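# Park the bike upright in the floor rack

## Task

Get the bike into the floor rack so that one of its wheels sits in the rack's slot, pushed near the slot's closed end, with the kickstand raised fully. When you finish, the bike must be motionless and touched by nothing except the rack: no wall, furniture or loose item may be in contact with it. The rack is loose on the floor and can slide. The bike must not fall or be left leaning, or the task fails.

## Robot and tools

ROBOT. A TidyBot++: a four-caster mobile base (0.54 m long, 0.50 m wide, 0.38 m tall) carrying one seven-joint arm with a two-finger gripper. The shoulder sits 0.12 m ahead of the base centre, 0.68 m off the floor. Arm segments: upper arm 0.42 m, forearm 0.31 m, hand 0.31 m. It starts folded, hand pointing down, sticking out up to 0.08 m beyond the base front. Cameras: base_camera (on the base front, looking ahead and down, 644x364 pixels) and wrist_camera (on the hand, looking where the fingers point, fisheye, 644x476).

FRAMES. Base frame: origin on the floor below the base centre, x ahead, y to the left, z up, in metres. hand_pose and target use it; the hand point is midway between the finger pads, its z axis runs out along the fingers, its y axis is the closing direction. Odometry frame: the base frame as it was when the scene began. base_odometry gives x, y and heading (rad, left positive, -3.142 to 3.142) from wheel turns only, so slipping looks like travel and drift of a few cm builds up. base_tilt is in degrees; forward and right leaning are positive.

move. One action per call, built from these keys:
- base: an object with any of translate_m (forward positive), strafe_m (left positive), both -2 to 2 m, and rotate_rad (counter-clockwise from above positive, -6.3 to 6.3 rad). These are relative offsets, measured along the base's own axes from where the base last reported itself; translate plus strafe give one straight run to that point.
- joints: an object of absolute targets keyed by name. joint_1_rad to joint_7_rad in radians; joint_2_rad limited to ±2.249, joint_4_rad to ±2.579, joint_6_rad to ±2.099, the rest unlimited but reached the short way round (turn more than half a turn in steps). joint_1_rad positive turns the arm clockwise seen from above, opposite to heading. gripper_pos is a 0 to 1 scale: 0 open (about 85 mm between pads), 1 shut.
- target: a single list of seven numbers [x, y, z, qw, qx, qy, qz], an absolute hand pose in the base frame (metres, then a unit quaternion), in the same form hand_pose prints. With target, joints may only contain gripper_pos.
- speeds: per-key top speed for this call only: translate_m or strafe_m 0.05 to 0.5 m/s (when both are driven, give the speed under just one), rotate_rad 0.1 to 1.57 rad/s.
- cameras: list of base_camera, wrist_camera or all; omitted means all, [] means none.
- blocking: true or omitted waits until everything rests; false returns after about half a second while motion continues.
An empty move just reports state and images. Unknown keys make a call invalid; out-of-range values get it refused.

Other tools: wait(seconds 0 to 10, cameras) lets time pass without new commands; stop(cameras) brakes everything you commanded; zoom_image(camera, region [x0, y0, x1, y1] in image pixels from the top-left, at most 504 by 504) enlarges part of the newest image; read_manual(section "licences") returns licence text only; finished_scene(scene: the current scene's number) ends the scene for good, so the bike must already be parked and stay so.

RESULTS. Lines include base_odometry, base_tilt, joint_positions, hand_pose, hand_target (where the hand would be with every joint on target), gripper_pos, motor_effort (percent of maximum, peak of the last action in brackets), Motor temperatures, and pictures (the order of the images). The move line says done or the worst status. Status words: moving, done, off_target (resting away from target, may still push), stopped, contact_stop, time_out, not_followed, torque_fault, limit_stop_at_motor_heat. "joint command not followed" or "pose unreachable" mean a safety check held back the arm; "ARM HIT" means the arm struck itself or the base; on_its_own lists uncommanded behaviour; MOTOR HOT and OVER-TEMPERATURE FAULT warn of heating. A refused call, a stop you did not order, or a torque fault cancels the remaining calls of that reply.

HAND NOTES. target moves usually land within about 3 cm; fix by adding (wanted minus hand_pose) to the last target. To keep the hand still, resend hand_target, not hand_pose. Gripper: at 1 with done, nothing is held; off_target means something is between the fingers. Loads make the arm sag. Far or awkward poses can take up to 10 s then time_out.

CAUTIONS. The arm does not avoid obstacles and keeps pressing when blocked. Driving or turning while the arm is snagged above about 0.6 m can tip the robot; sideways sweeps with a stretched arm or pushes on a raised hand can lift wheels. Excess joint torque stops the arm for 10 s. A blocked base pushes hard until timing out. Avoid dropping or releasing the moving bike, slamming it, shoving the loose rack hard, squeezing hard on a part still resting on something, or twisting and yanking against the gripper. Keep the bike clear of walls and furniture, leave it upright and still, and make sure the robot itself is not tilted at the end.

Each tool is called after "Emit:" as name([rows], argument=value, ...), one row to a line, values as JSON.

## Session

Emit:
move()

Scene clock: 0.00 s.
Motor temperatures (°C): [38 35 34 39 38 51 44]
base_odometry: x=+0.000 y=+0.000 heading=+0.000
base_tilt: forward=+0.0 right=+0.6
base_status: not commanded
joint_positions: joint_1_rad=+0.018 joint_2_rad=-0.322 joint_3_rad=+3.139 joint_4_rad=-2.542 joint_5_rad=+0.018 joint_6_rad=-0.861 joint_7_rad=+1.593 gripper_pos=+0.000
joint_status: not commanded
motor_effort: joint_1_rad=+0 joint_2_rad=-1 joint_3_rad=+1 joint_4_rad=+14 joint_5_rad=-2 joint_6_rad=+1 joint_7_rad=+1
hand_pose: x=+0.2550 y=-0.0050 z=+0.5801 quat_wxyz=(+0.008, +0.999, +0.009, +0.030) (m; base frame)
hand_target: x=+0.2549 y=-0.0050 z=+0.5801 quat_wxyz=(+0.008, +0.999, +0.009, +0.030) (m; base frame)
hand_status: not commanded
pictures: base_camera, wrist_camera

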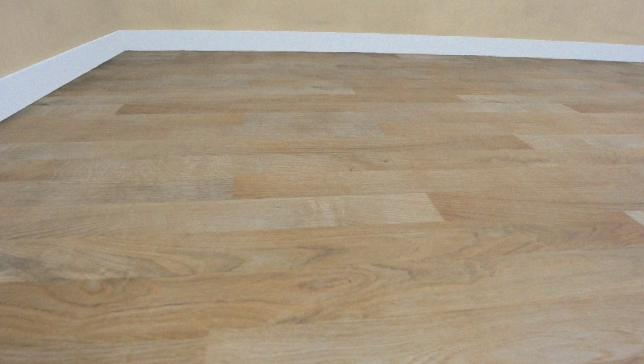

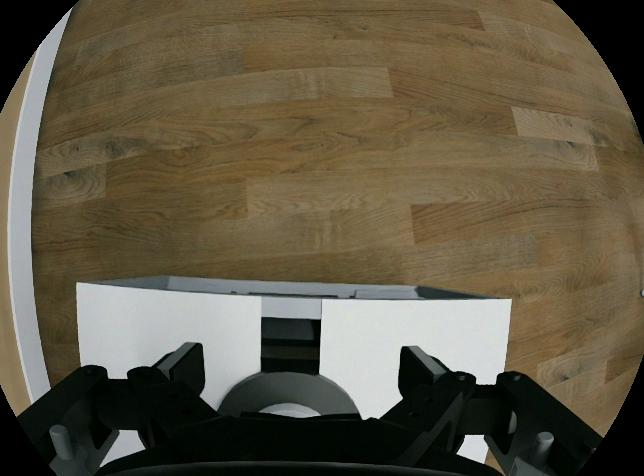

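Emit:
move(joints={"joint_6_rad": 0.25}, base={"rotate_rad": -1.2})

Emit:
move(base={"rotate_rad": -1.2})

Emit:
move(base={"rotate_rad": -1.2})

Scene clock: 2.23 s.
Motor temperatures (°C): [38 35 34 39 38 51 44]
move: done
base_odometry: x=+0.000 y=+0.000 heading=-1.200
base_tilt: forward=+0.0 right=+0.6
base_status: done
joint_positions: joint_1_rad=+0.018 joint_2_rad=-0.322 joint_3_rad=+3.139 joint_4_rad=-2.540 joint_5_rad=+0.018 joint_6_rad=+0.214 joint_7_rad=+1.593 gripper_pos=+0.000
joint_status: all done
motor_effort: joint_1_rad=+0(1) joint_2_rad=-6(6) joint_3_rad=+0(1) joint_4_rad=+19(19) joint_5_rad=-1(2) joint_6_rad=+8(8) joint_7_rad=+1(1)
hand_pose: x=+0.5194 y=-0.0034 z=+0.7609 quat_wxyz=(+0.014, +0.842, +0.012, +0.539) (m; base frame)
hand_target: x=+0.5230 y=-0.0033 z=+0.7696 quat_wxyz=(+0.014, +0.833, +0.012, +0.552) (m; base frame)
hand_status: not commanded
pictures: base_camera, wrist_camera
camera_calibration:
wrist_camera: T_world_to_cam=[[-0.0044981, -0.998398, 0.0564057, -0.0504481], [-0.456369, -0.0481401, -0.888488, 0.967563], [0.889779, -0.0297383, -0.455421, 0.0260581], [0, 0, 0, 1]] pos_world=[0.418152, -0.00301382, 0.874381]

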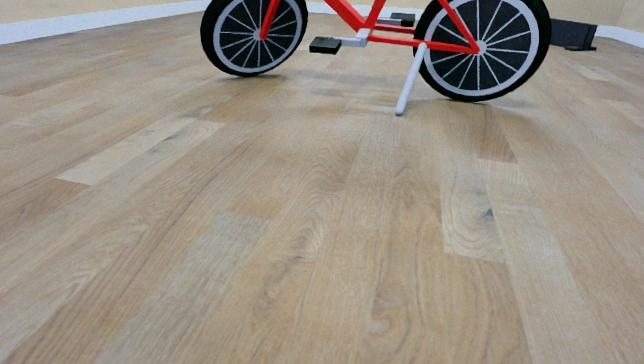

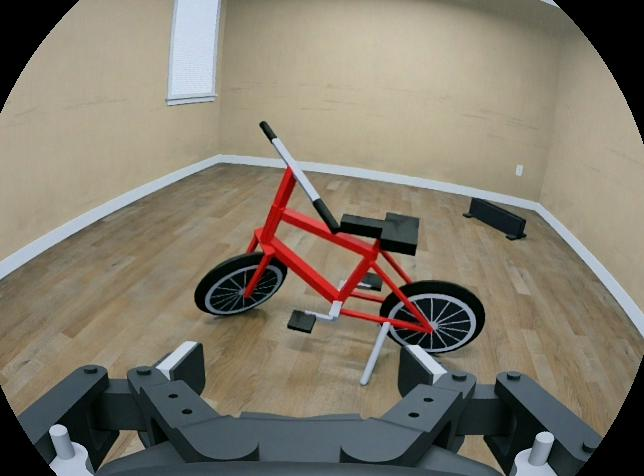

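Scene clock: 4.27 s.
Motor temperatures (°C): [38 35 34 39 38 51 44]
move: done
base_odometry: x=+0.000 y=+0.000 heading=-2.399
base_tilt: forward=+0.0 right=+0.6
base_status: done
joint_positions: joint_1_rad=+0.018 joint_2_rad=-0.322 joint_3_rad=+3.139 joint_4_rad=-2.540 joint_5_rad=+0.018 joint_6_rad=+0.215 joint_7_rad=+1.593 gripper_pos=+0.000
joint_status: not commanded
motor_effort: joint_1_rad=+0(1) joint_2_rad=-5(6) joint_3_rad=+1(2) joint_4_rad=+19(19) joint_5_rad=-2(3) joint_6_rad=+8(8) joint_7_rad=+1(1)
hand_pose: x=+0.5194 y=-0.0034 z=+0.7611 quat_wxyz=(+0.014, +0.842, +0.012, +0.539) (m; base frame)
hand_target: x=+0.5230 y=-0.0033 z=+0.7696 quat_wxyz=(+0.014, +0.833, +0.012, +0.552) (m; base frame)
hand_status: not commanded
pictures: base_camera, wrist_camera
camera_calibration:
wrist_camera: T_world_to_cam=[[-0.004551, -0.998398, 0.0563962, -0.0504324], [-0.455828, -0.0481256, -0.888766, 0.967683], [0.890056, -0.0297517, -0.454879, 0.0255094], [0, 0, 0, 1]] pos_world=[0.418163, -0.00302232, 0.874491]

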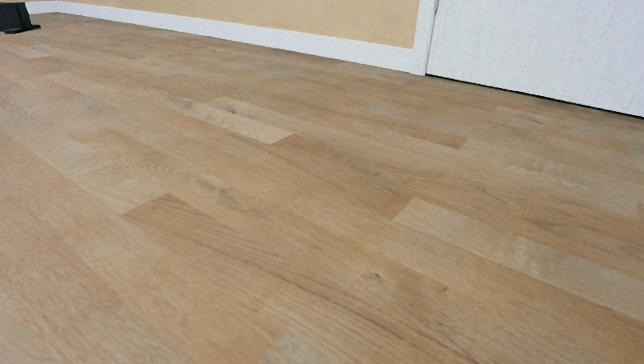

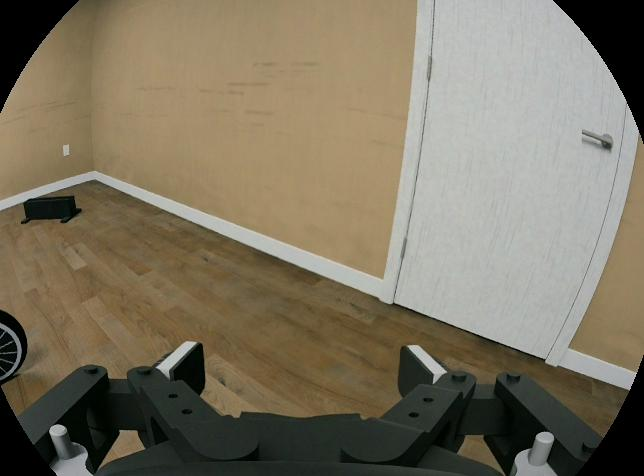

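Scene clock: 6.30 s.
Motor temperatures (°C): [38 35 34 39 38 51 44]
move: done
base_odometry: x=+0.000 y=+0.000 heading=+2.684
base_tilt: forward=+0.0 right=+0.6
base_status: done
joint_positions: joint_1_rad=+0.018 joint_2_rad=-0.322 joint_3_rad=+3.139 joint_4_rad=-2.540 joint_5_rad=+0.018 joint_6_rad=+0.215 joint_7_rad=+1.593 gripper_pos=+0.000
joint_status: not commanded
motor_effort: joint_1_rad=+0(1) joint_2_rad=-5(6) joint_3_rad=+0(2) joint_4_rad=+19(19) joint_5_rad=-1(2) joint_6_rad=+8(8) joint_7_rad=+1(1)
hand_pose: x=+0.5195 y=-0.0034 z=+0.7612 quat_wxyz=(+0.014, +0.842, +0.012, +0.539) (m; base frame)
hand_target: x=+0.5230 y=-0.0033 z=+0.7696 quat_wxyz=(+0.014, +0.833, +0.012, +0.552) (m; base frame)
hand_status: not commanded
pictures: base_camera, wrist_camera
camera_calibration:
wrist_camera: T_world_to_cam=[[-0.00458886, -0.998398, 0.0563868, -0.0504203], [-0.455613, -0.0481072, -0.888877, 0.967731], [0.890166, -0.0297695, -0.454663, 0.0252898], [0, 0, 0, 1]] pos_world=[0.418167, -0.0030318, 0.874535]

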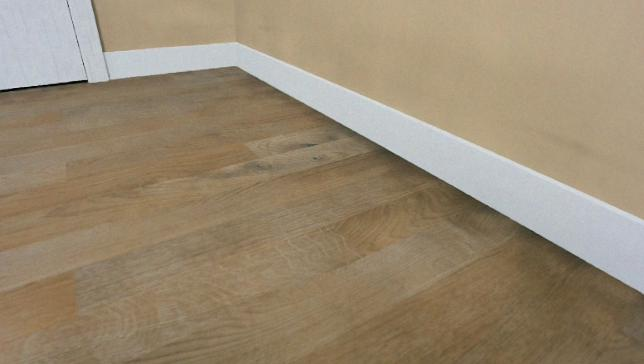

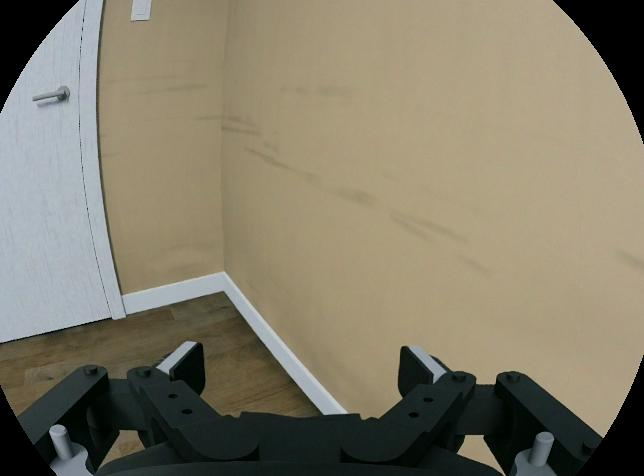

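Emit:
move(base={"rotate_rad": 2.4})

Emit:
zoom_image(camera="wrist_camera", region=[180, 100, 560, 400])

Emit:
zoom_image(camera="wrist_camera", region=[440, 170, 560, 260])

Emit:
zoom_image(camera="base_camera", region=[180, 0, 644, 140])

Scene clock: 9.37 s.
Motor temperatures (°C): [38 35 34 39 38 51 44]
move: done
base_odometry: x=+0.000 y=+0.000 heading=-1.199
base_tilt: forward=+0.0 right=+0.6
base_status: done
joint_positions: joint_1_rad=+0.018 joint_2_rad=-0.322 joint_3_rad=+3.139 joint_4_rad=-2.540 joint_5_rad=+0.018 joint_6_rad=+0.216 joint_7_rad=+1.593 gripper_pos=+0.000
joint_status: not commanded
motor_effort: joint_1_rad=+0(1) joint_2_rad=-5(6) joint_3_rad=+1(2) joint_4_rad=+19(19) joint_5_rad=-1(2) joint_6_rad=+8(8) joint_7_rad=+1(1)
hand_pose: x=+0.5196 y=-0.0035 z=+0.7613 quat_wxyz=(+0.014, +0.842, +0.012, +0.539) (m; base frame)
hand_target: x=+0.5230 y=-0.0033 z=+0.7696 quat_wxyz=(+0.014, +0.833, +0.012, +0.552) (m; base frame)
hand_status: not commanded
pictures: base_camera, wrist_camera
camera_calibration:
wrist_camera: T_world_to_cam=[[-0.00475064, -0.9984, 0.0563402, -0.0503666], [-0.455132, -0.0480084, -0.889129, 0.967842], [0.890412, -0.0298661, -0.454175, 0.0247956], [0, 0, 0, 1]] pos_world=[0.418178, -0.00308101, 0.874635]

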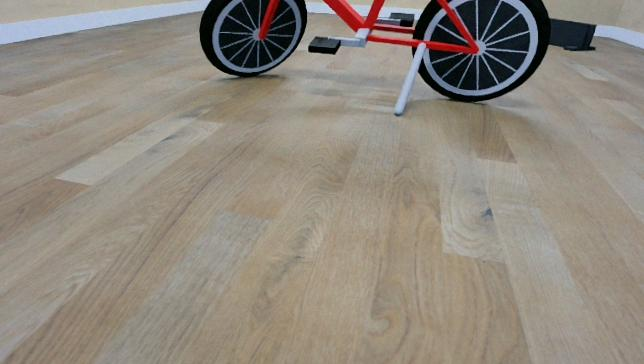

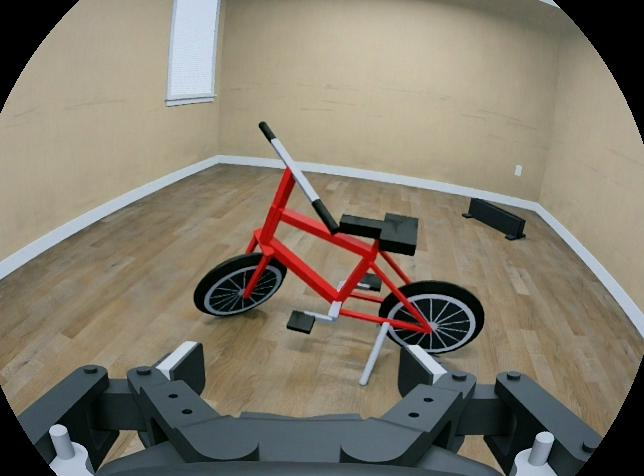

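Scaled by 1.326.

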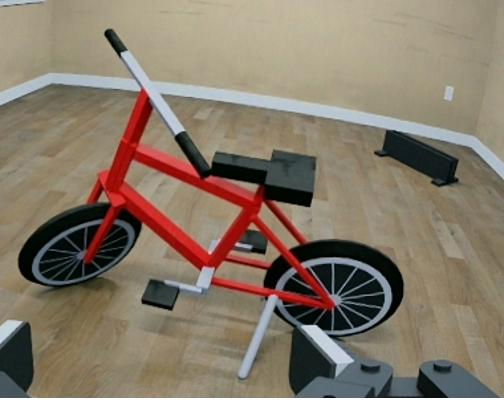

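Scaled by 4.200.

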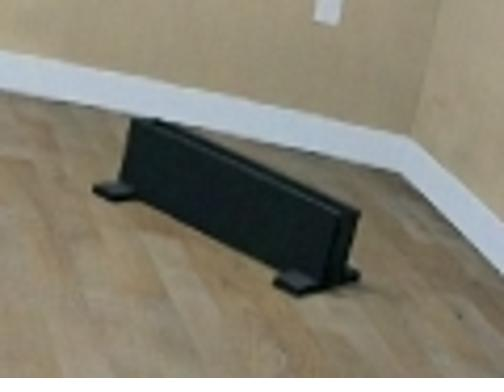

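Scaled by 1.086.

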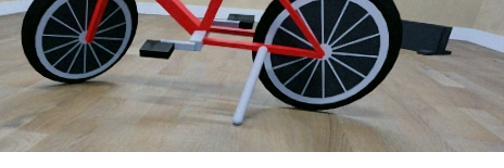

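Emit:
move(base={"translate_m": 0.4, "strafe_m": -1.0}, joints={"joint_6_rad": 0.1})

Emit:
zoom_image(camera="wrist_camera", region=[260, 120, 500, 300])

Scene clock: 13.27 s.
Motor temperatures (°C): [38 35 34 39 38 51 44]
move: done
base_odometry: x=-0.787 y=-0.736 heading=-1.199
base_tilt: forward=+0.0 right=+0.6
base_status: done
joint_positions: joint_1_rad=+0.018 joint_2_rad=-0.322 joint_3_rad=+3.139 joint_4_rad=-2.545 joint_5_rad=+0.018 joint_6_rad=+0.109 joint_7_rad=+1.593 gripper_pos=+0.000
joint_status: all done
motor_effort: joint_1_rad=+0(1) joint_2_rad=-5(7) joint_3_rad=+1(2) joint_4_rad=+18(21) joint_5_rad=-1(3) joint_6_rad=+8(9) joint_7_rad=+1(1)
hand_pose: x=+0.5023 y=-0.0038 z=+0.7292 quat_wxyz=(+0.013, +0.871, +0.011, +0.491) (m; base frame)
hand_target: x=+0.5016 y=-0.0038 z=+0.7281 quat_wxyz=(+0.013, +0.872, +0.012, +0.488) (m; base frame)
hand_status: not commanded
pictures: base_camera, wrist_camera
camera_calibration:
wrist_camera: T_world_to_cam=[[-0.000044326, -0.998426, 0.0560788, -0.0511555], [-0.551735, -0.0467464, -0.832708, 0.938791], [0.834019, -0.0309776, -0.550865, 0.124431], [0, 0, 0, 1]] pos_world=[0.414184, -0.00333535, 0.853152]

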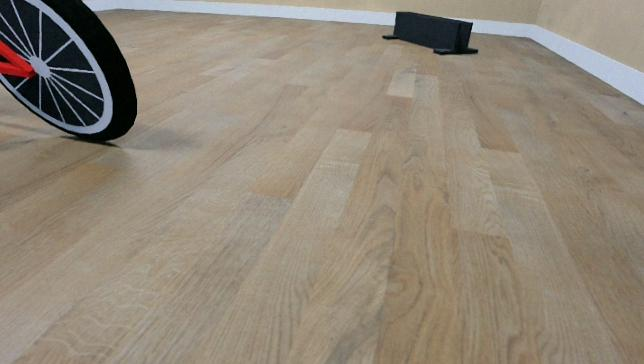

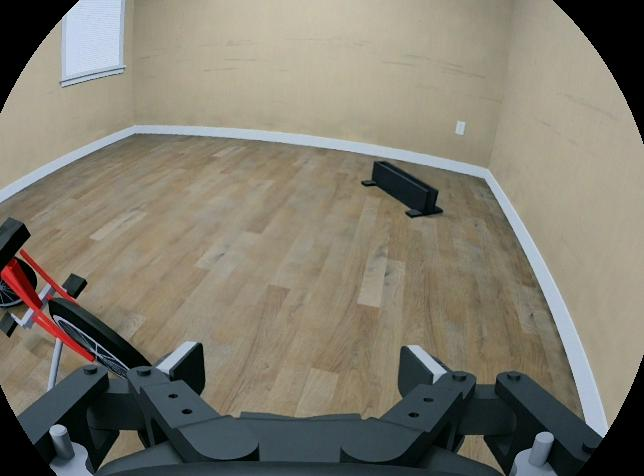

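Scaled by 2.100.

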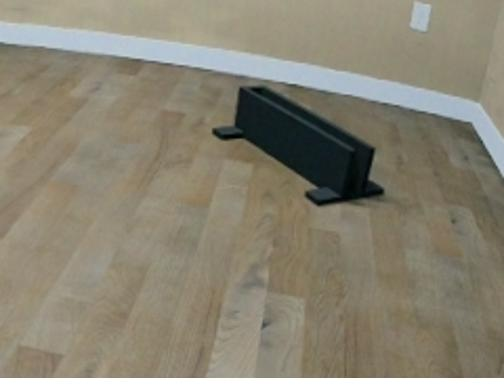

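Emit:
zoom_image(camera="wrist_camera", region=[350, 150, 450, 225])

Emit:
zoom_image(camera="base_camera", region=[370, 0, 490, 65])

Scaled by 5.040.

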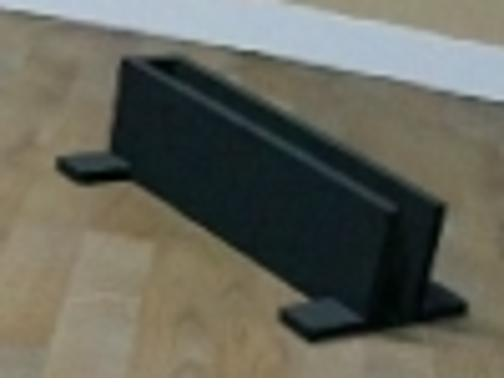

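Scaled by 4.200.

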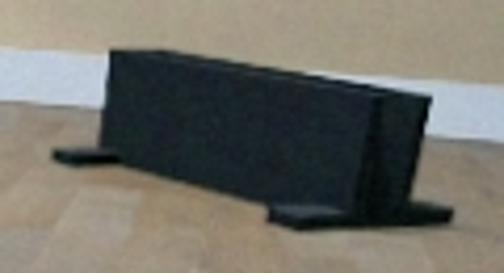

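Emit:
move(base={"rotate_rad": 0.6, "strafe_m": -0.2}, joints={"joint_6_rad": -0.1})

Emit:
zoom_image(camera="wrist_camera", region=[200, 50, 500, 380])

Emit:
zoom_image(camera="base_camera", region=[200, 0, 500, 200])

Scene clock: 15.53 s.
Motor temperatures (°C): [38 35 34 39 38 51 44]
move: done
base_odometry: x=-0.973 y=-0.808 heading=-0.599
base_tilt: forward=+0.0 right=+0.6
base_status: done
joint_positions: joint_1_rad=+0.018 joint_2_rad=-0.322 joint_3_rad=+3.139 joint_4_rad=-2.542 joint_5_rad=+0.018 joint_6_rad=-0.075 joint_7_rad=+1.593 gripper_pos=+0.000
joint_status: all done
motor_effort: joint_1_rad=+0(1) joint_2_rad=-5(6) joint_3_rad=+0(1) joint_4_rad=+17(20) joint_5_rad=-1(3) joint_6_rad=+7(8) joint_7_rad=+1(1)
hand_pose: x=+0.4694 y=-0.0044 z=+0.6845 quat_wxyz=(+0.012, +0.912, +0.011, +0.410) (m; base frame)
hand_target: x=+0.4640 y=-0.0044 z=+0.6786 quat_wxyz=(+0.012, +0.917, +0.011, +0.399) (m; base frame)
hand_status: not commanded
pictures: base_camera, wrist_camera
camera_calibration:
wrist_camera: T_world_to_cam=[[0.00723339, -0.998478, 0.0546789, -0.0516719], [-0.693004, -0.0444253, -0.719564, 0.872203], [0.720898, -0.0326878, -0.69227, 0.277071], [0, 0, 0, 1]] pos_world=[0.405075, -0.00378849, 0.822239]

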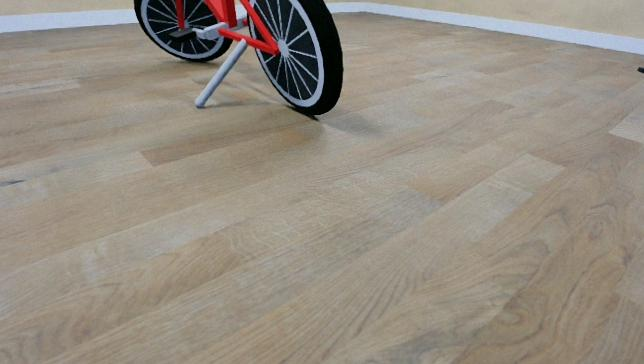

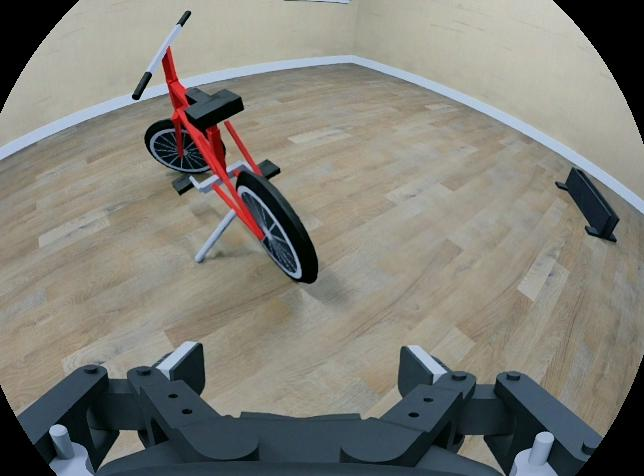

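Scaled by 1.527.

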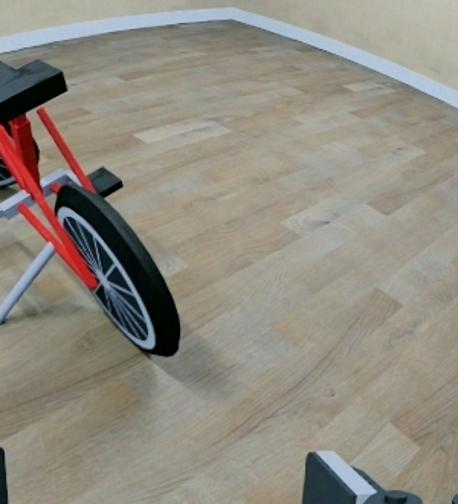

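Scaled by 1.680.

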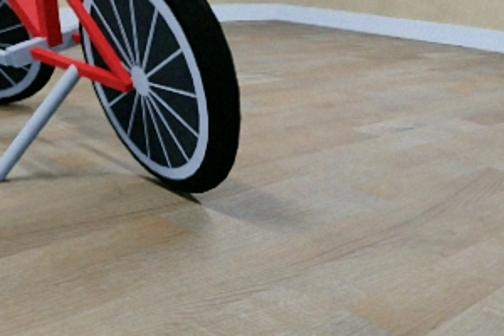

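Emit:
move(base={"rotate_rad": -0.7}, joints={"joint_6_rad": -0.5})

Emit:
move(base={"translate_m": 1.45, "strafe_m": -0.1})

Emit:
zoom_image(camera="wrist_camera", region=[150, 50, 500, 380])

Emit:
zoom_image(camera="base_camera", region=[150, 0, 500, 200])

Scene clock: 18.30 s.
Motor temperatures (°C): [38 35 34 39 38 51 44]
move: done
base_odometry: x=-0.973 y=-0.808 heading=-1.299
base_tilt: forward=+0.0 right=+0.6
base_status: done
joint_positions: joint_1_rad=+0.018 joint_2_rad=-0.322 joint_3_rad=+3.139 joint_4_rad=-2.542 joint_5_rad=+0.018 joint_6_rad=-0.456 joint_7_rad=+1.593 gripper_pos=+0.000
joint_status: all done
motor_effort: joint_1_rad=+0(1) joint_2_rad=-3(5) joint_3_rad=+0(2) joint_4_rad=+16(18) joint_5_rad=-1(2) joint_6_rad=+4(6) joint_7_rad=+0(1)
hand_pose: x=+0.3758 y=-0.0051 z=+0.6126 quat_wxyz=(+0.010, +0.973, +0.010, +0.230) (m; base frame)
hand_target: x=+0.3634 y=-0.0051 z=+0.6067 quat_wxyz=(+0.010, +0.978, +0.010, +0.209) (m; base frame)
hand_status: not commanded
pictures: base_camera, wrist_camera
camera_calibration:
wrist_camera: T_world_to_cam=[[0.0211103, -0.998645, 0.047556, -0.0486077], [-0.911276, -0.0387861, -0.409965, 0.648016], [0.411254, -0.0346822, -0.910861, 0.544976], [0, 0, 0, 1]] pos_world=[0.367424, -0.00450689, 0.764372]

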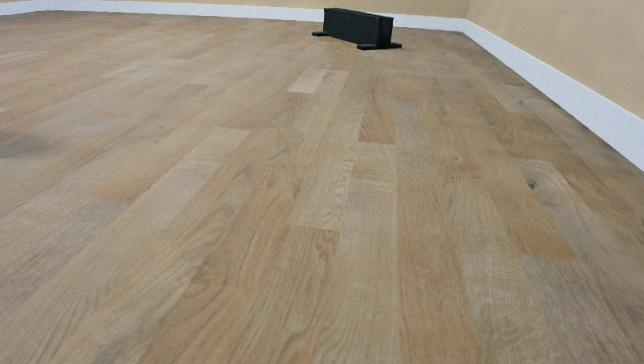

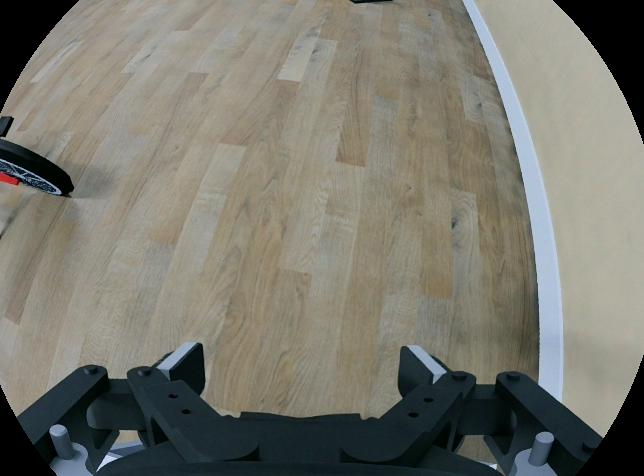

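Scene clock: 22.50 s.
Motor temperatures (°C): [38 35 34 39 38 51 44]
move: done
base_odometry: x=-0.680 y=-2.232 heading=-1.299
base_tilt: forward=+0.0 right=+0.6
base_status: done
joint_positions: joint_1_rad=+0.018 joint_2_rad=-0.322 joint_3_rad=+3.139 joint_4_rad=-2.542 joint_5_rad=+0.018 joint_6_rad=-0.457 joint_7_rad=+1.593 gripper_pos=+0.000
joint_status: not commanded
motor_effort: joint_1_rad=+0(1) joint_2_rad=-3(5) joint_3_rad=+0(1) joint_4_rad=+16(17) joint_5_rad=-1(2) joint_6_rad=+4(5) joint_7_rad=+1(1)
hand_pose: x=+0.3755 y=-0.0051 z=+0.6124 quat_wxyz=(+0.010, +0.973, +0.010, +0.230) (m; base frame)
hand_target: x=+0.3634 y=-0.0051 z=+0.6067 quat_wxyz=(+0.010, +0.978, +0.010, +0.209) (m; base frame)
hand_status: not commanded
pictures: base_camera, wrist_camera
camera_calibration:
wrist_camera: T_world_to_cam=[[0.0211438, -0.998646, 0.0475297, -0.0485922], [-0.911701, -0.03877, -0.409021, 0.647276], [0.41031, -0.0346846, -0.911286, 0.545577], [0, 0, 0, 1]] pos_world=[0.367293, -0.00450839, 0.764236]

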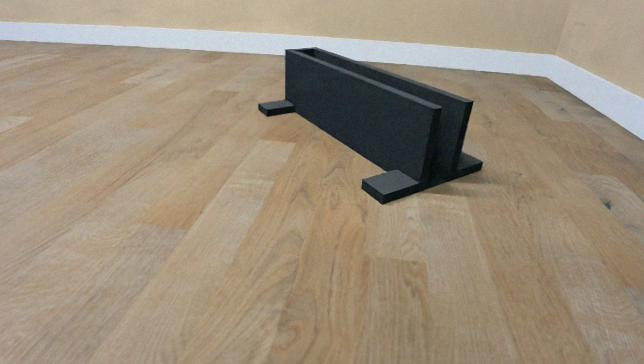

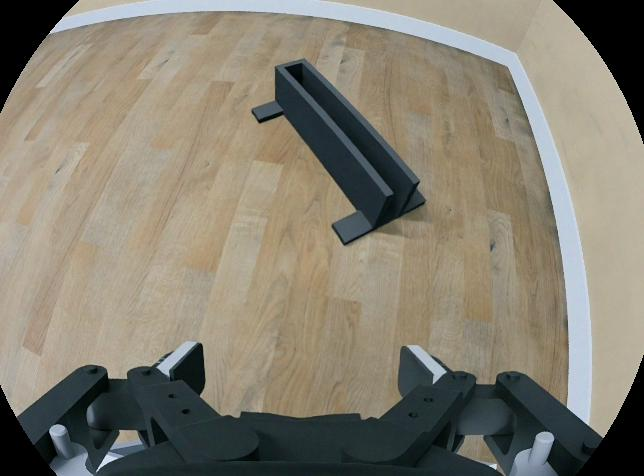

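Scaled by 1.440.

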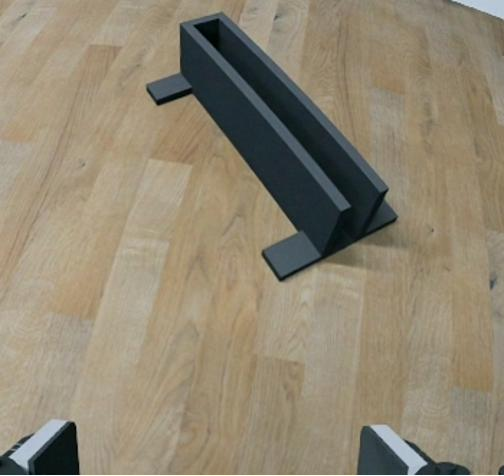

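Scaled by 1.440.

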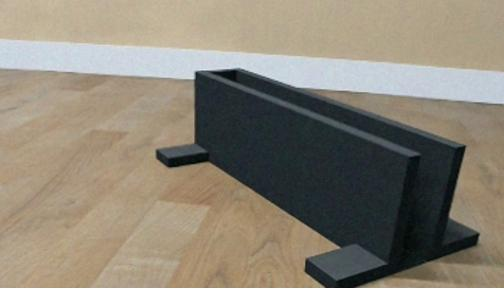

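Emit:
zoom_image(camera="base_camera", region=[350, 80, 500, 210])

Emit:
zoom_image(camera="wrist_camera", region=[240, 40, 440, 250])

Scaled by 3.360.

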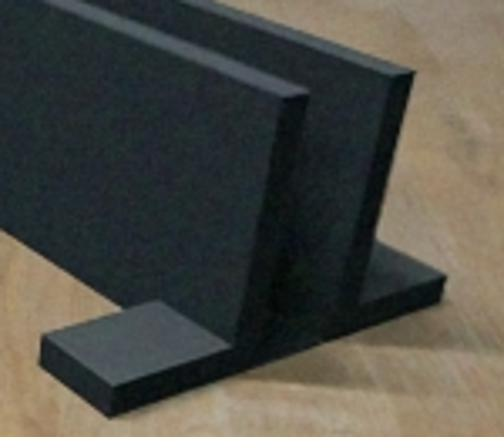

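Scaled by 2.400.

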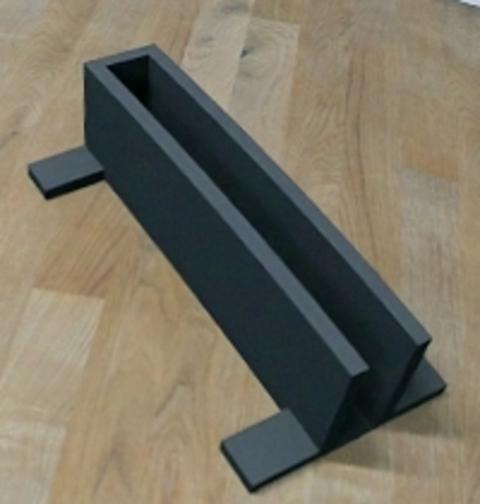

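Emit:
move(base={"translate_m": 0.26}, target=[0.62, -0.04, 0.36, 0, 0.960, 0.279, 0], joints={"gripper_pos": 0.4})

Scene clock: 26.03 s.
Motor temperatures (°C): [38 35 34 39 38 51 44]
move: off_target
base_odometry: x=-0.610 y=-2.483 heading=-1.300
base_tilt: forward=+0.0 right=+0.6
base_status: done
joint_positions: joint_1_rad=+0.140 joint_2_rad=+0.909 joint_3_rad=+3.034 joint_4_rad=-1.667 joint_5_rad=+0.115 joint_6_rad=-0.526 joint_7_rad=+2.019 gripper_pos=+0.400
joint_status: all done
motor_effort: joint_1_rad=+0(1) joint_2_rad=-39(41) joint_3_rad=-3(3) joint_4_rad=+9(18) joint_5_rad=-2(3) joint_6_rad=+1(5) joint_7_rad=+1(1)
hand_pose: x=+0.6319 y=-0.0275 z=+0.3667 quat_wxyz=(-0.006, +0.972, +0.233, +0.025) (m; base frame)
hand_target: x=+0.6200 y=-0.0400 z=+0.3600 quat_wxyz=(+0.000, +0.960, +0.279, +0.000) (m; base frame)
hand_status: off_target (0.018 m and 6.2 deg from the pose sent, 0.353 m and 40.8 deg at the start)
pictures: base_camera, wrist_camera
camera_calibration:
wrist_camera: T_world_to_cam=[[0.465705, -0.884755, 0.018098, -0.33166], [-0.88475, -0.465931, -0.0112073, 0.60496], [0.0183482, -0.0107929, -0.999773, 0.496452], [0, 0, 0, 1]] pos_world=[0.680585, -0.0062096, 0.509122]

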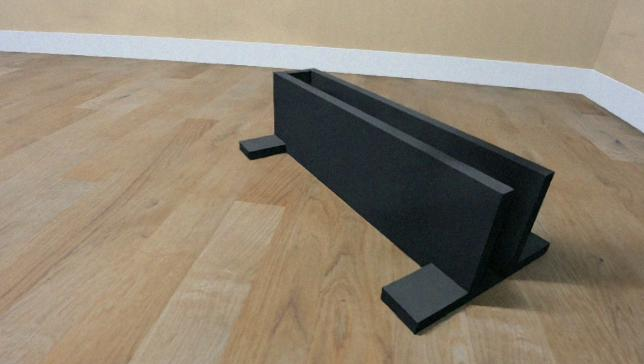

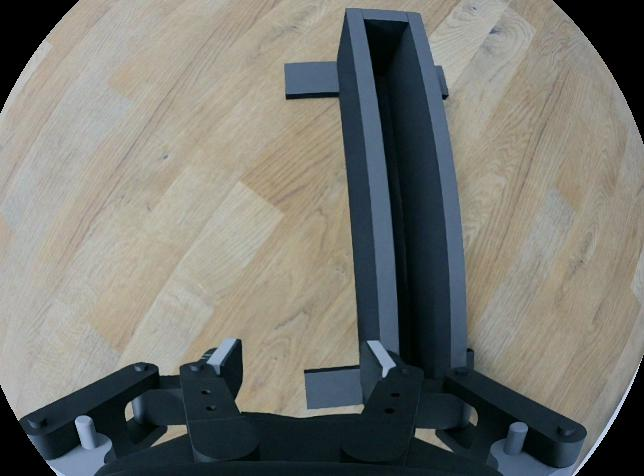

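Emit:
move(target=[0.737, -0.051, 0.22, 0, 0.948, 0.317, 0])

Scene clock: 28.27 s.
Motor temperatures (°C): [38 35 34 39 38 51 44]
move: off_target
base_odometry: x=-0.610 y=-2.483 heading=-1.300
base_tilt: forward=+0.0 right=+0.6
base_status: not commanded
joint_positions: joint_1_rad=+0.140 joint_2_rad=+1.354 joint_3_rad=+3.034 joint_4_rad=-1.062 joint_5_rad=+0.115 joint_6_rad=-0.682 joint_7_rad=+2.164 gripper_pos=+0.400
joint_status: not commanded
motor_effort: joint_1_rad=+0(1) joint_2_rad=-48(50) joint_3_rad=-2(3) joint_4_rad=+11(12) joint_5_rad=-2(3) joint_6_rad=+0(1) joint_7_rad=+1(1)
hand_pose: x=+0.7523 y=-0.0474 z=+0.2296 quat_wxyz=(-0.006, +0.960, +0.277, +0.029) (m; base frame)
hand_target: x=+0.7370 y=-0.0510 z=+0.2200 quat_wxyz=(+0.000, +0.948, +0.317, +0.000) (m; base frame)
hand_status: off_target (0.018 m and 5.9 deg from the pose sent, 0.182 m and 10.5 deg at the start)
pictures: base_camera, wrist_camera
camera_calibration:
wrist_camera: T_world_to_cam=[[0.544006, -0.838761, 0.0231798, -0.460816], [-0.838653, -0.544403, -0.0169192, 0.663638], [0.0268103, -0.0102357, -0.999588, 0.350542], [0, 0, 0, 1]] pos_world=[0.79785, -0.0216402, 0.372308]

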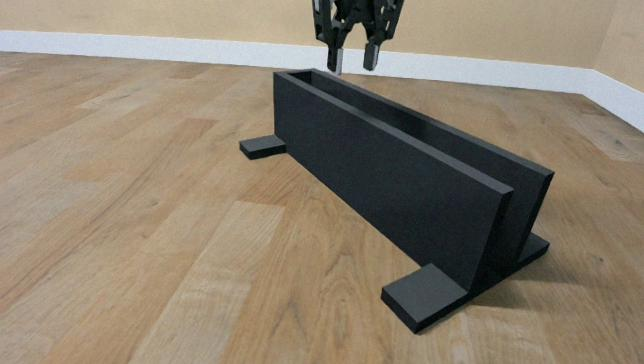

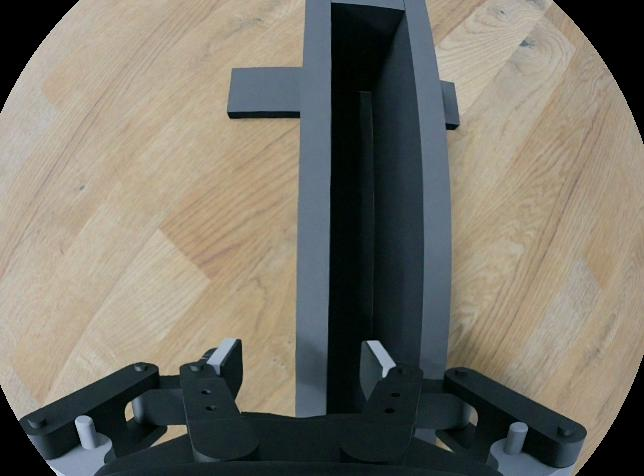

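Emit:
move(target=[0.727, -0.055, 0.115, 0, 0.946, 0.323, 0])

Emit:
move(joints={"gripper_pos": 0.9})

Scene clock: 29.63 s.
Motor temperatures (°C): [38 35 34 39 38 51 44]
move: off_target
base_odometry: x=-0.610 y=-2.483 heading=-1.300
base_tilt: forward=+0.0 right=+0.6
base_status: not commanded
joint_positions: joint_1_rad=+0.140 joint_2_rad=+1.566 joint_3_rad=+3.039 joint_4_rad=-0.916 joint_5_rad=+0.116 joint_6_rad=-0.675 joint_7_rad=+2.189 gripper_pos=+0.400
joint_status: not commanded
motor_effort: joint_1_rad=-1(4) joint_2_rad=-48(51) joint_3_rad=-3(6) joint_4_rad=+10(12) joint_5_rad=-2(4) joint_6_rad=+0(2) joint_7_rad=+1(1)
hand_pose: x=+0.7273 y=-0.0492 z=+0.1267 quat_wxyz=(-0.016, +0.960, +0.281, +0.000) (m; base frame)
hand_target: x=+0.7270 y=-0.0550 z=+0.1150 quat_wxyz=(+0.000, +0.946, +0.323, +0.000) (m; base frame)
hand_status: off_target (0.013 m and 5.4 deg from the pose sent, 0.118 m and 6.5 deg at the start)
pictures: base_camera, wrist_camera
camera_calibration:
wrist_camera: T_world_to_cam=[[0.552368, -0.833492, -0.0134396, -0.447548], [-0.832939, -0.5525, 0.0309146, 0.629304], [-0.0331925, -0.00588187, -0.999432, 0.292172], [0, 0, 0, 1]] pos_world=[0.781081, -0.023618, 0.266536]

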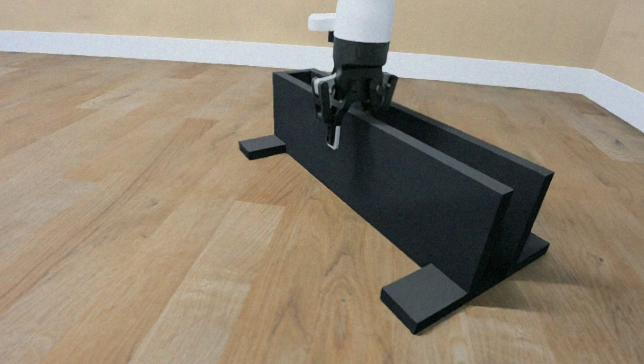

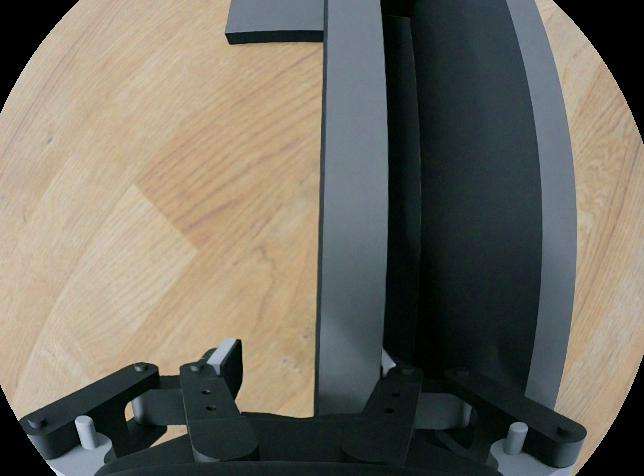

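Scene clock: 30.47 s.
Motor temperatures (°C): [38 36 34 39 38 51 44]
move: off_target
base_odometry: x=-0.610 y=-2.483 heading=-1.300
base_tilt: forward=+0.0 right=+0.6
base_status: not commanded
joint_positions: joint_1_rad=+0.146 joint_2_rad=+1.566 joint_3_rad=+3.050 joint_4_rad=-0.901 joint_5_rad=+0.119 joint_6_rad=-0.673 joint_7_rad=+2.189 gripper_pos=+0.804
joint_status: gripper_pos off_target (ended at +0.804, target +0.900)
motor_effort: joint_1_rad=-2(6) joint_2_rad=-44(47) joint_3_rad=-4(7) joint_4_rad=+9(10) joint_5_rad=-3(5) joint_6_rad=+0(2) joint_7_rad=+1(1)
hand_pose: x=+0.7355 y=-0.0611 z=+0.1296 quat_wxyz=(-0.007, +0.960, +0.279, +0.006) (m; base frame)
hand_target: x=+0.7270 y=-0.0550 z=+0.1150 quat_wxyz=(+0.000, +0.946, +0.323, +0.000) (m; base frame)
hand_status: not commanded
pictures: base_camera, wrist_camera
camera_calibration:
wrist_camera: T_world_to_cam=[[0.548549, -0.836075, 0.00851463, -0.462136], [-0.835944, -0.548198, 0.0260232, 0.632595], [-0.0170897, -0.0213927, -0.999625, 0.282507], [0, 0, 0, 1]] pos_world=[0.787146, -0.0335494, 0.269874]

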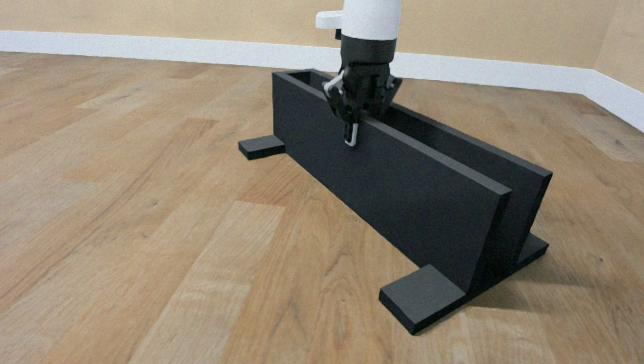

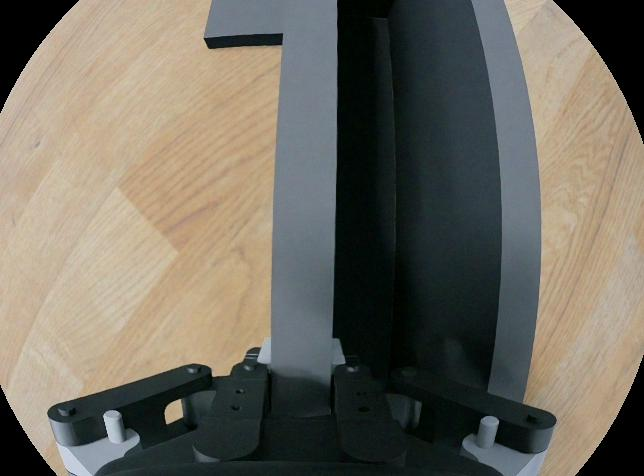

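Emit:
move(target=[0.70, -0.055, 0.20, 0, 0.946, 0.323, 0])

Scene clock: 31.93 s.
Motor temperatures (°C): [38 36 34 39 38 51 44]
move: off_target
base_odometry: x=-0.610 y=-2.483 heading=-1.300
base_tilt: forward=+0.0 right=+0.6
base_status: not commanded
joint_positions: joint_1_rad=+0.147 joint_2_rad=+1.426 joint_3_rad=+3.040 joint_4_rad=-1.200 joint_5_rad=+0.139 joint_6_rad=-0.617 joint_7_rad=+2.189 gripper_pos=+0.804
joint_status: not commanded
motor_effort: joint_1_rad=-1(4) joint_2_rad=-54(55) joint_3_rad=-4(6) joint_4_rad=+9(10) joint_5_rad=-2(4) joint_6_rad=-3(6) joint_7_rad=+1(2)
hand_pose: x=+0.6600 y=-0.0430 z=+0.1623 quat_wxyz=(-0.029, +0.953, +0.299, -0.039) (m; base frame)
hand_target: x=+0.7000 y=-0.0550 z=+0.2000 quat_wxyz=(+0.000, +0.946, +0.323, +0.000) (m; base frame)
hand_status: off_target (0.056 m and 6.3 deg from the pose sent, 0.079 m and 5.4 deg at the start)
pictures: base_camera, wrist_camera
camera_calibration:
wrist_camera: T_world_to_cam=[[0.581206, -0.8114, -0.0618885, -0.414855], [-0.805635, -0.584457, 0.0967568, 0.545512], [-0.11468, -0.00637607, -0.993382, 0.37833], [0, 0, 0, 1]] pos_world=[0.723986, -0.015373, 0.29737]

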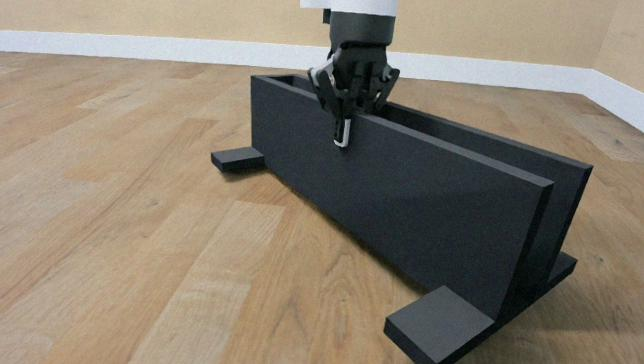

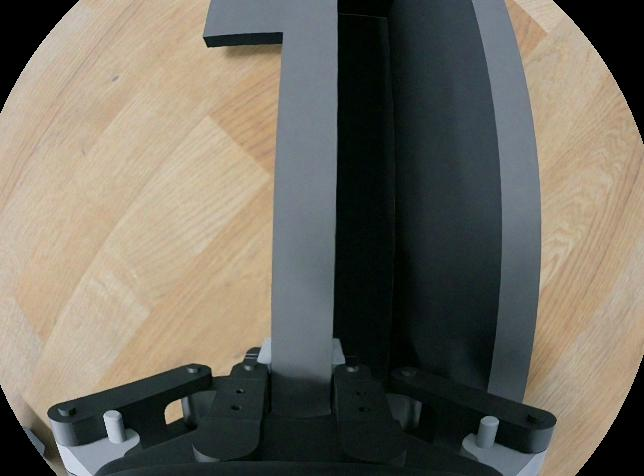

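Emit:
move(base={"rotate_rad": -0.271}, joints={"joint_7_rad": 0.17})

Emit:
move(base={"translate_m": -1.5, "strafe_m": -0.04}, speeds={"translate_m": 0.35})

Scene clock: 34.97 s.
Motor temperatures (°C): [38 36 34 39 38 51 44]
move: done
base_odometry: x=-0.610 y=-2.483 heading=-1.570
base_tilt: forward=+0.0 right=+0.6
base_status: done
joint_positions: joint_1_rad=+0.152 joint_2_rad=+1.419 joint_3_rad=+3.021 joint_4_rad=-1.211 joint_5_rad=+0.155 joint_6_rad=-0.612 joint_7_rad=+0.216 gripper_pos=+0.804
joint_status: all done
motor_effort: joint_1_rad=+0(9) joint_2_rad=-56(58) joint_3_rad=-3(9) joint_4_rad=+10(11) joint_5_rad=-1(4) joint_6_rad=-3(3) joint_7_rad=+1(2)
hand_pose: x=+0.6592 y=-0.0368 z=+0.1649 quat_wxyz=(+0.012, +0.779, -0.625, -0.048) (m; base frame)
hand_target: x=+0.7000 y=-0.0550 z=+0.2000 quat_wxyz=(+0.000, +0.778, -0.628, +0.000) (m; base frame)
hand_status: not commanded
pictures: base_camera, wrist_camera
camera_calibration:
wrist_camera: T_world_to_cam=[[-0.967555, -0.234249, 0.0946846, 0.607103], [-0.224555, 0.969033, 0.102716, 0.221379], [-0.115813, 0.0781211, -0.990194, 0.384275], [0, 0, 0, 1]] pos_world=[0.681622, -0.102331, 0.300285]

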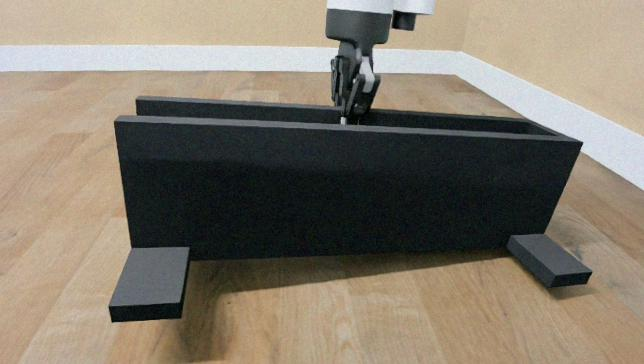

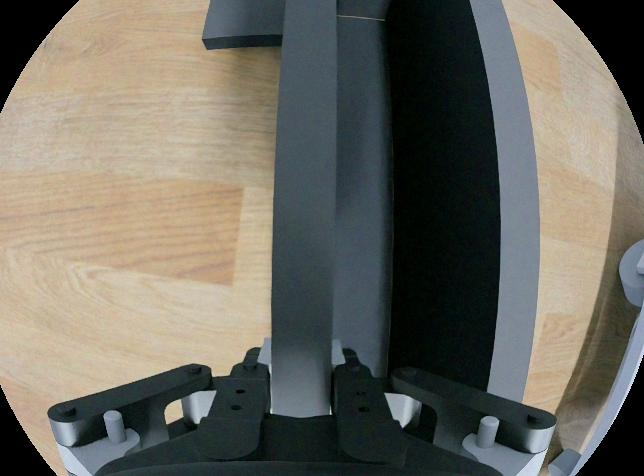

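Scene clock: 40.30 s.
Motor temperatures (°C): [38 37 34 39 38 51 44]
move: done
base_odometry: x=-0.651 y=-0.983 heading=-1.571
base_tilt: forward=+0.0 right=+0.6
base_status: done
joint_positions: joint_1_rad=+0.152 joint_2_rad=+1.419 joint_3_rad=+3.021 joint_4_rad=-1.216 joint_5_rad=+0.155 joint_6_rad=-0.610 joint_7_rad=+0.215 gripper_pos=+0.804
joint_status: not commanded
motor_effort: joint_1_rad=+0(1) joint_2_rad=-56(58) joint_3_rad=-3(4) joint_4_rad=+10(12) joint_5_rad=-1(2) joint_6_rad=-3(4) joint_7_rad=+0(1)
hand_pose: x=+0.6574 y=-0.0365 z=+0.1643 quat_wxyz=(+0.012, +0.779, -0.625, -0.049) (m; base frame)
hand_target: x=+0.7000 y=-0.0550 z=+0.2000 quat_wxyz=(+0.000, +0.778, -0.628, +0.000) (m; base frame)
hand_status: not commanded
pictures: base_camera, wrist_camera
camera_calibration:
wrist_camera: T_world_to_cam=[[-0.967611, -0.233287, 0.0964644, 0.605254], [-0.223344, 0.969216, 0.103618, 0.21976], [-0.117668, 0.0787173, -0.989928, 0.384649], [0, 0, 0, 1]] pos_world=[0.679993, -0.102075, 0.299618]

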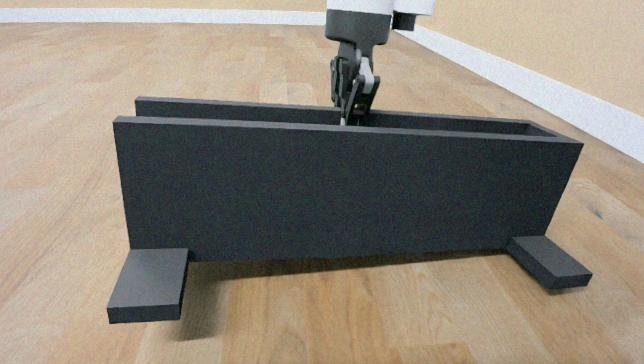

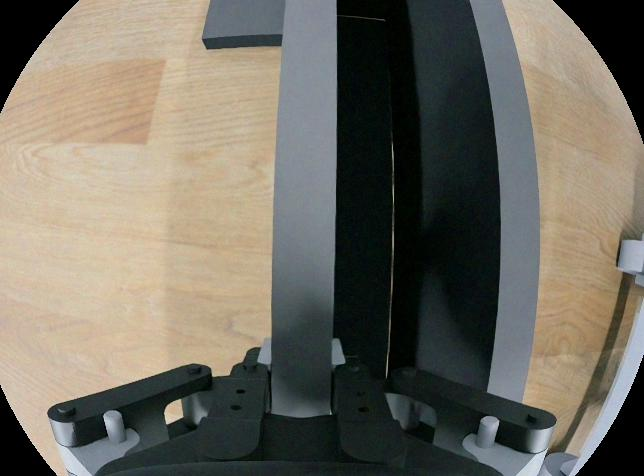

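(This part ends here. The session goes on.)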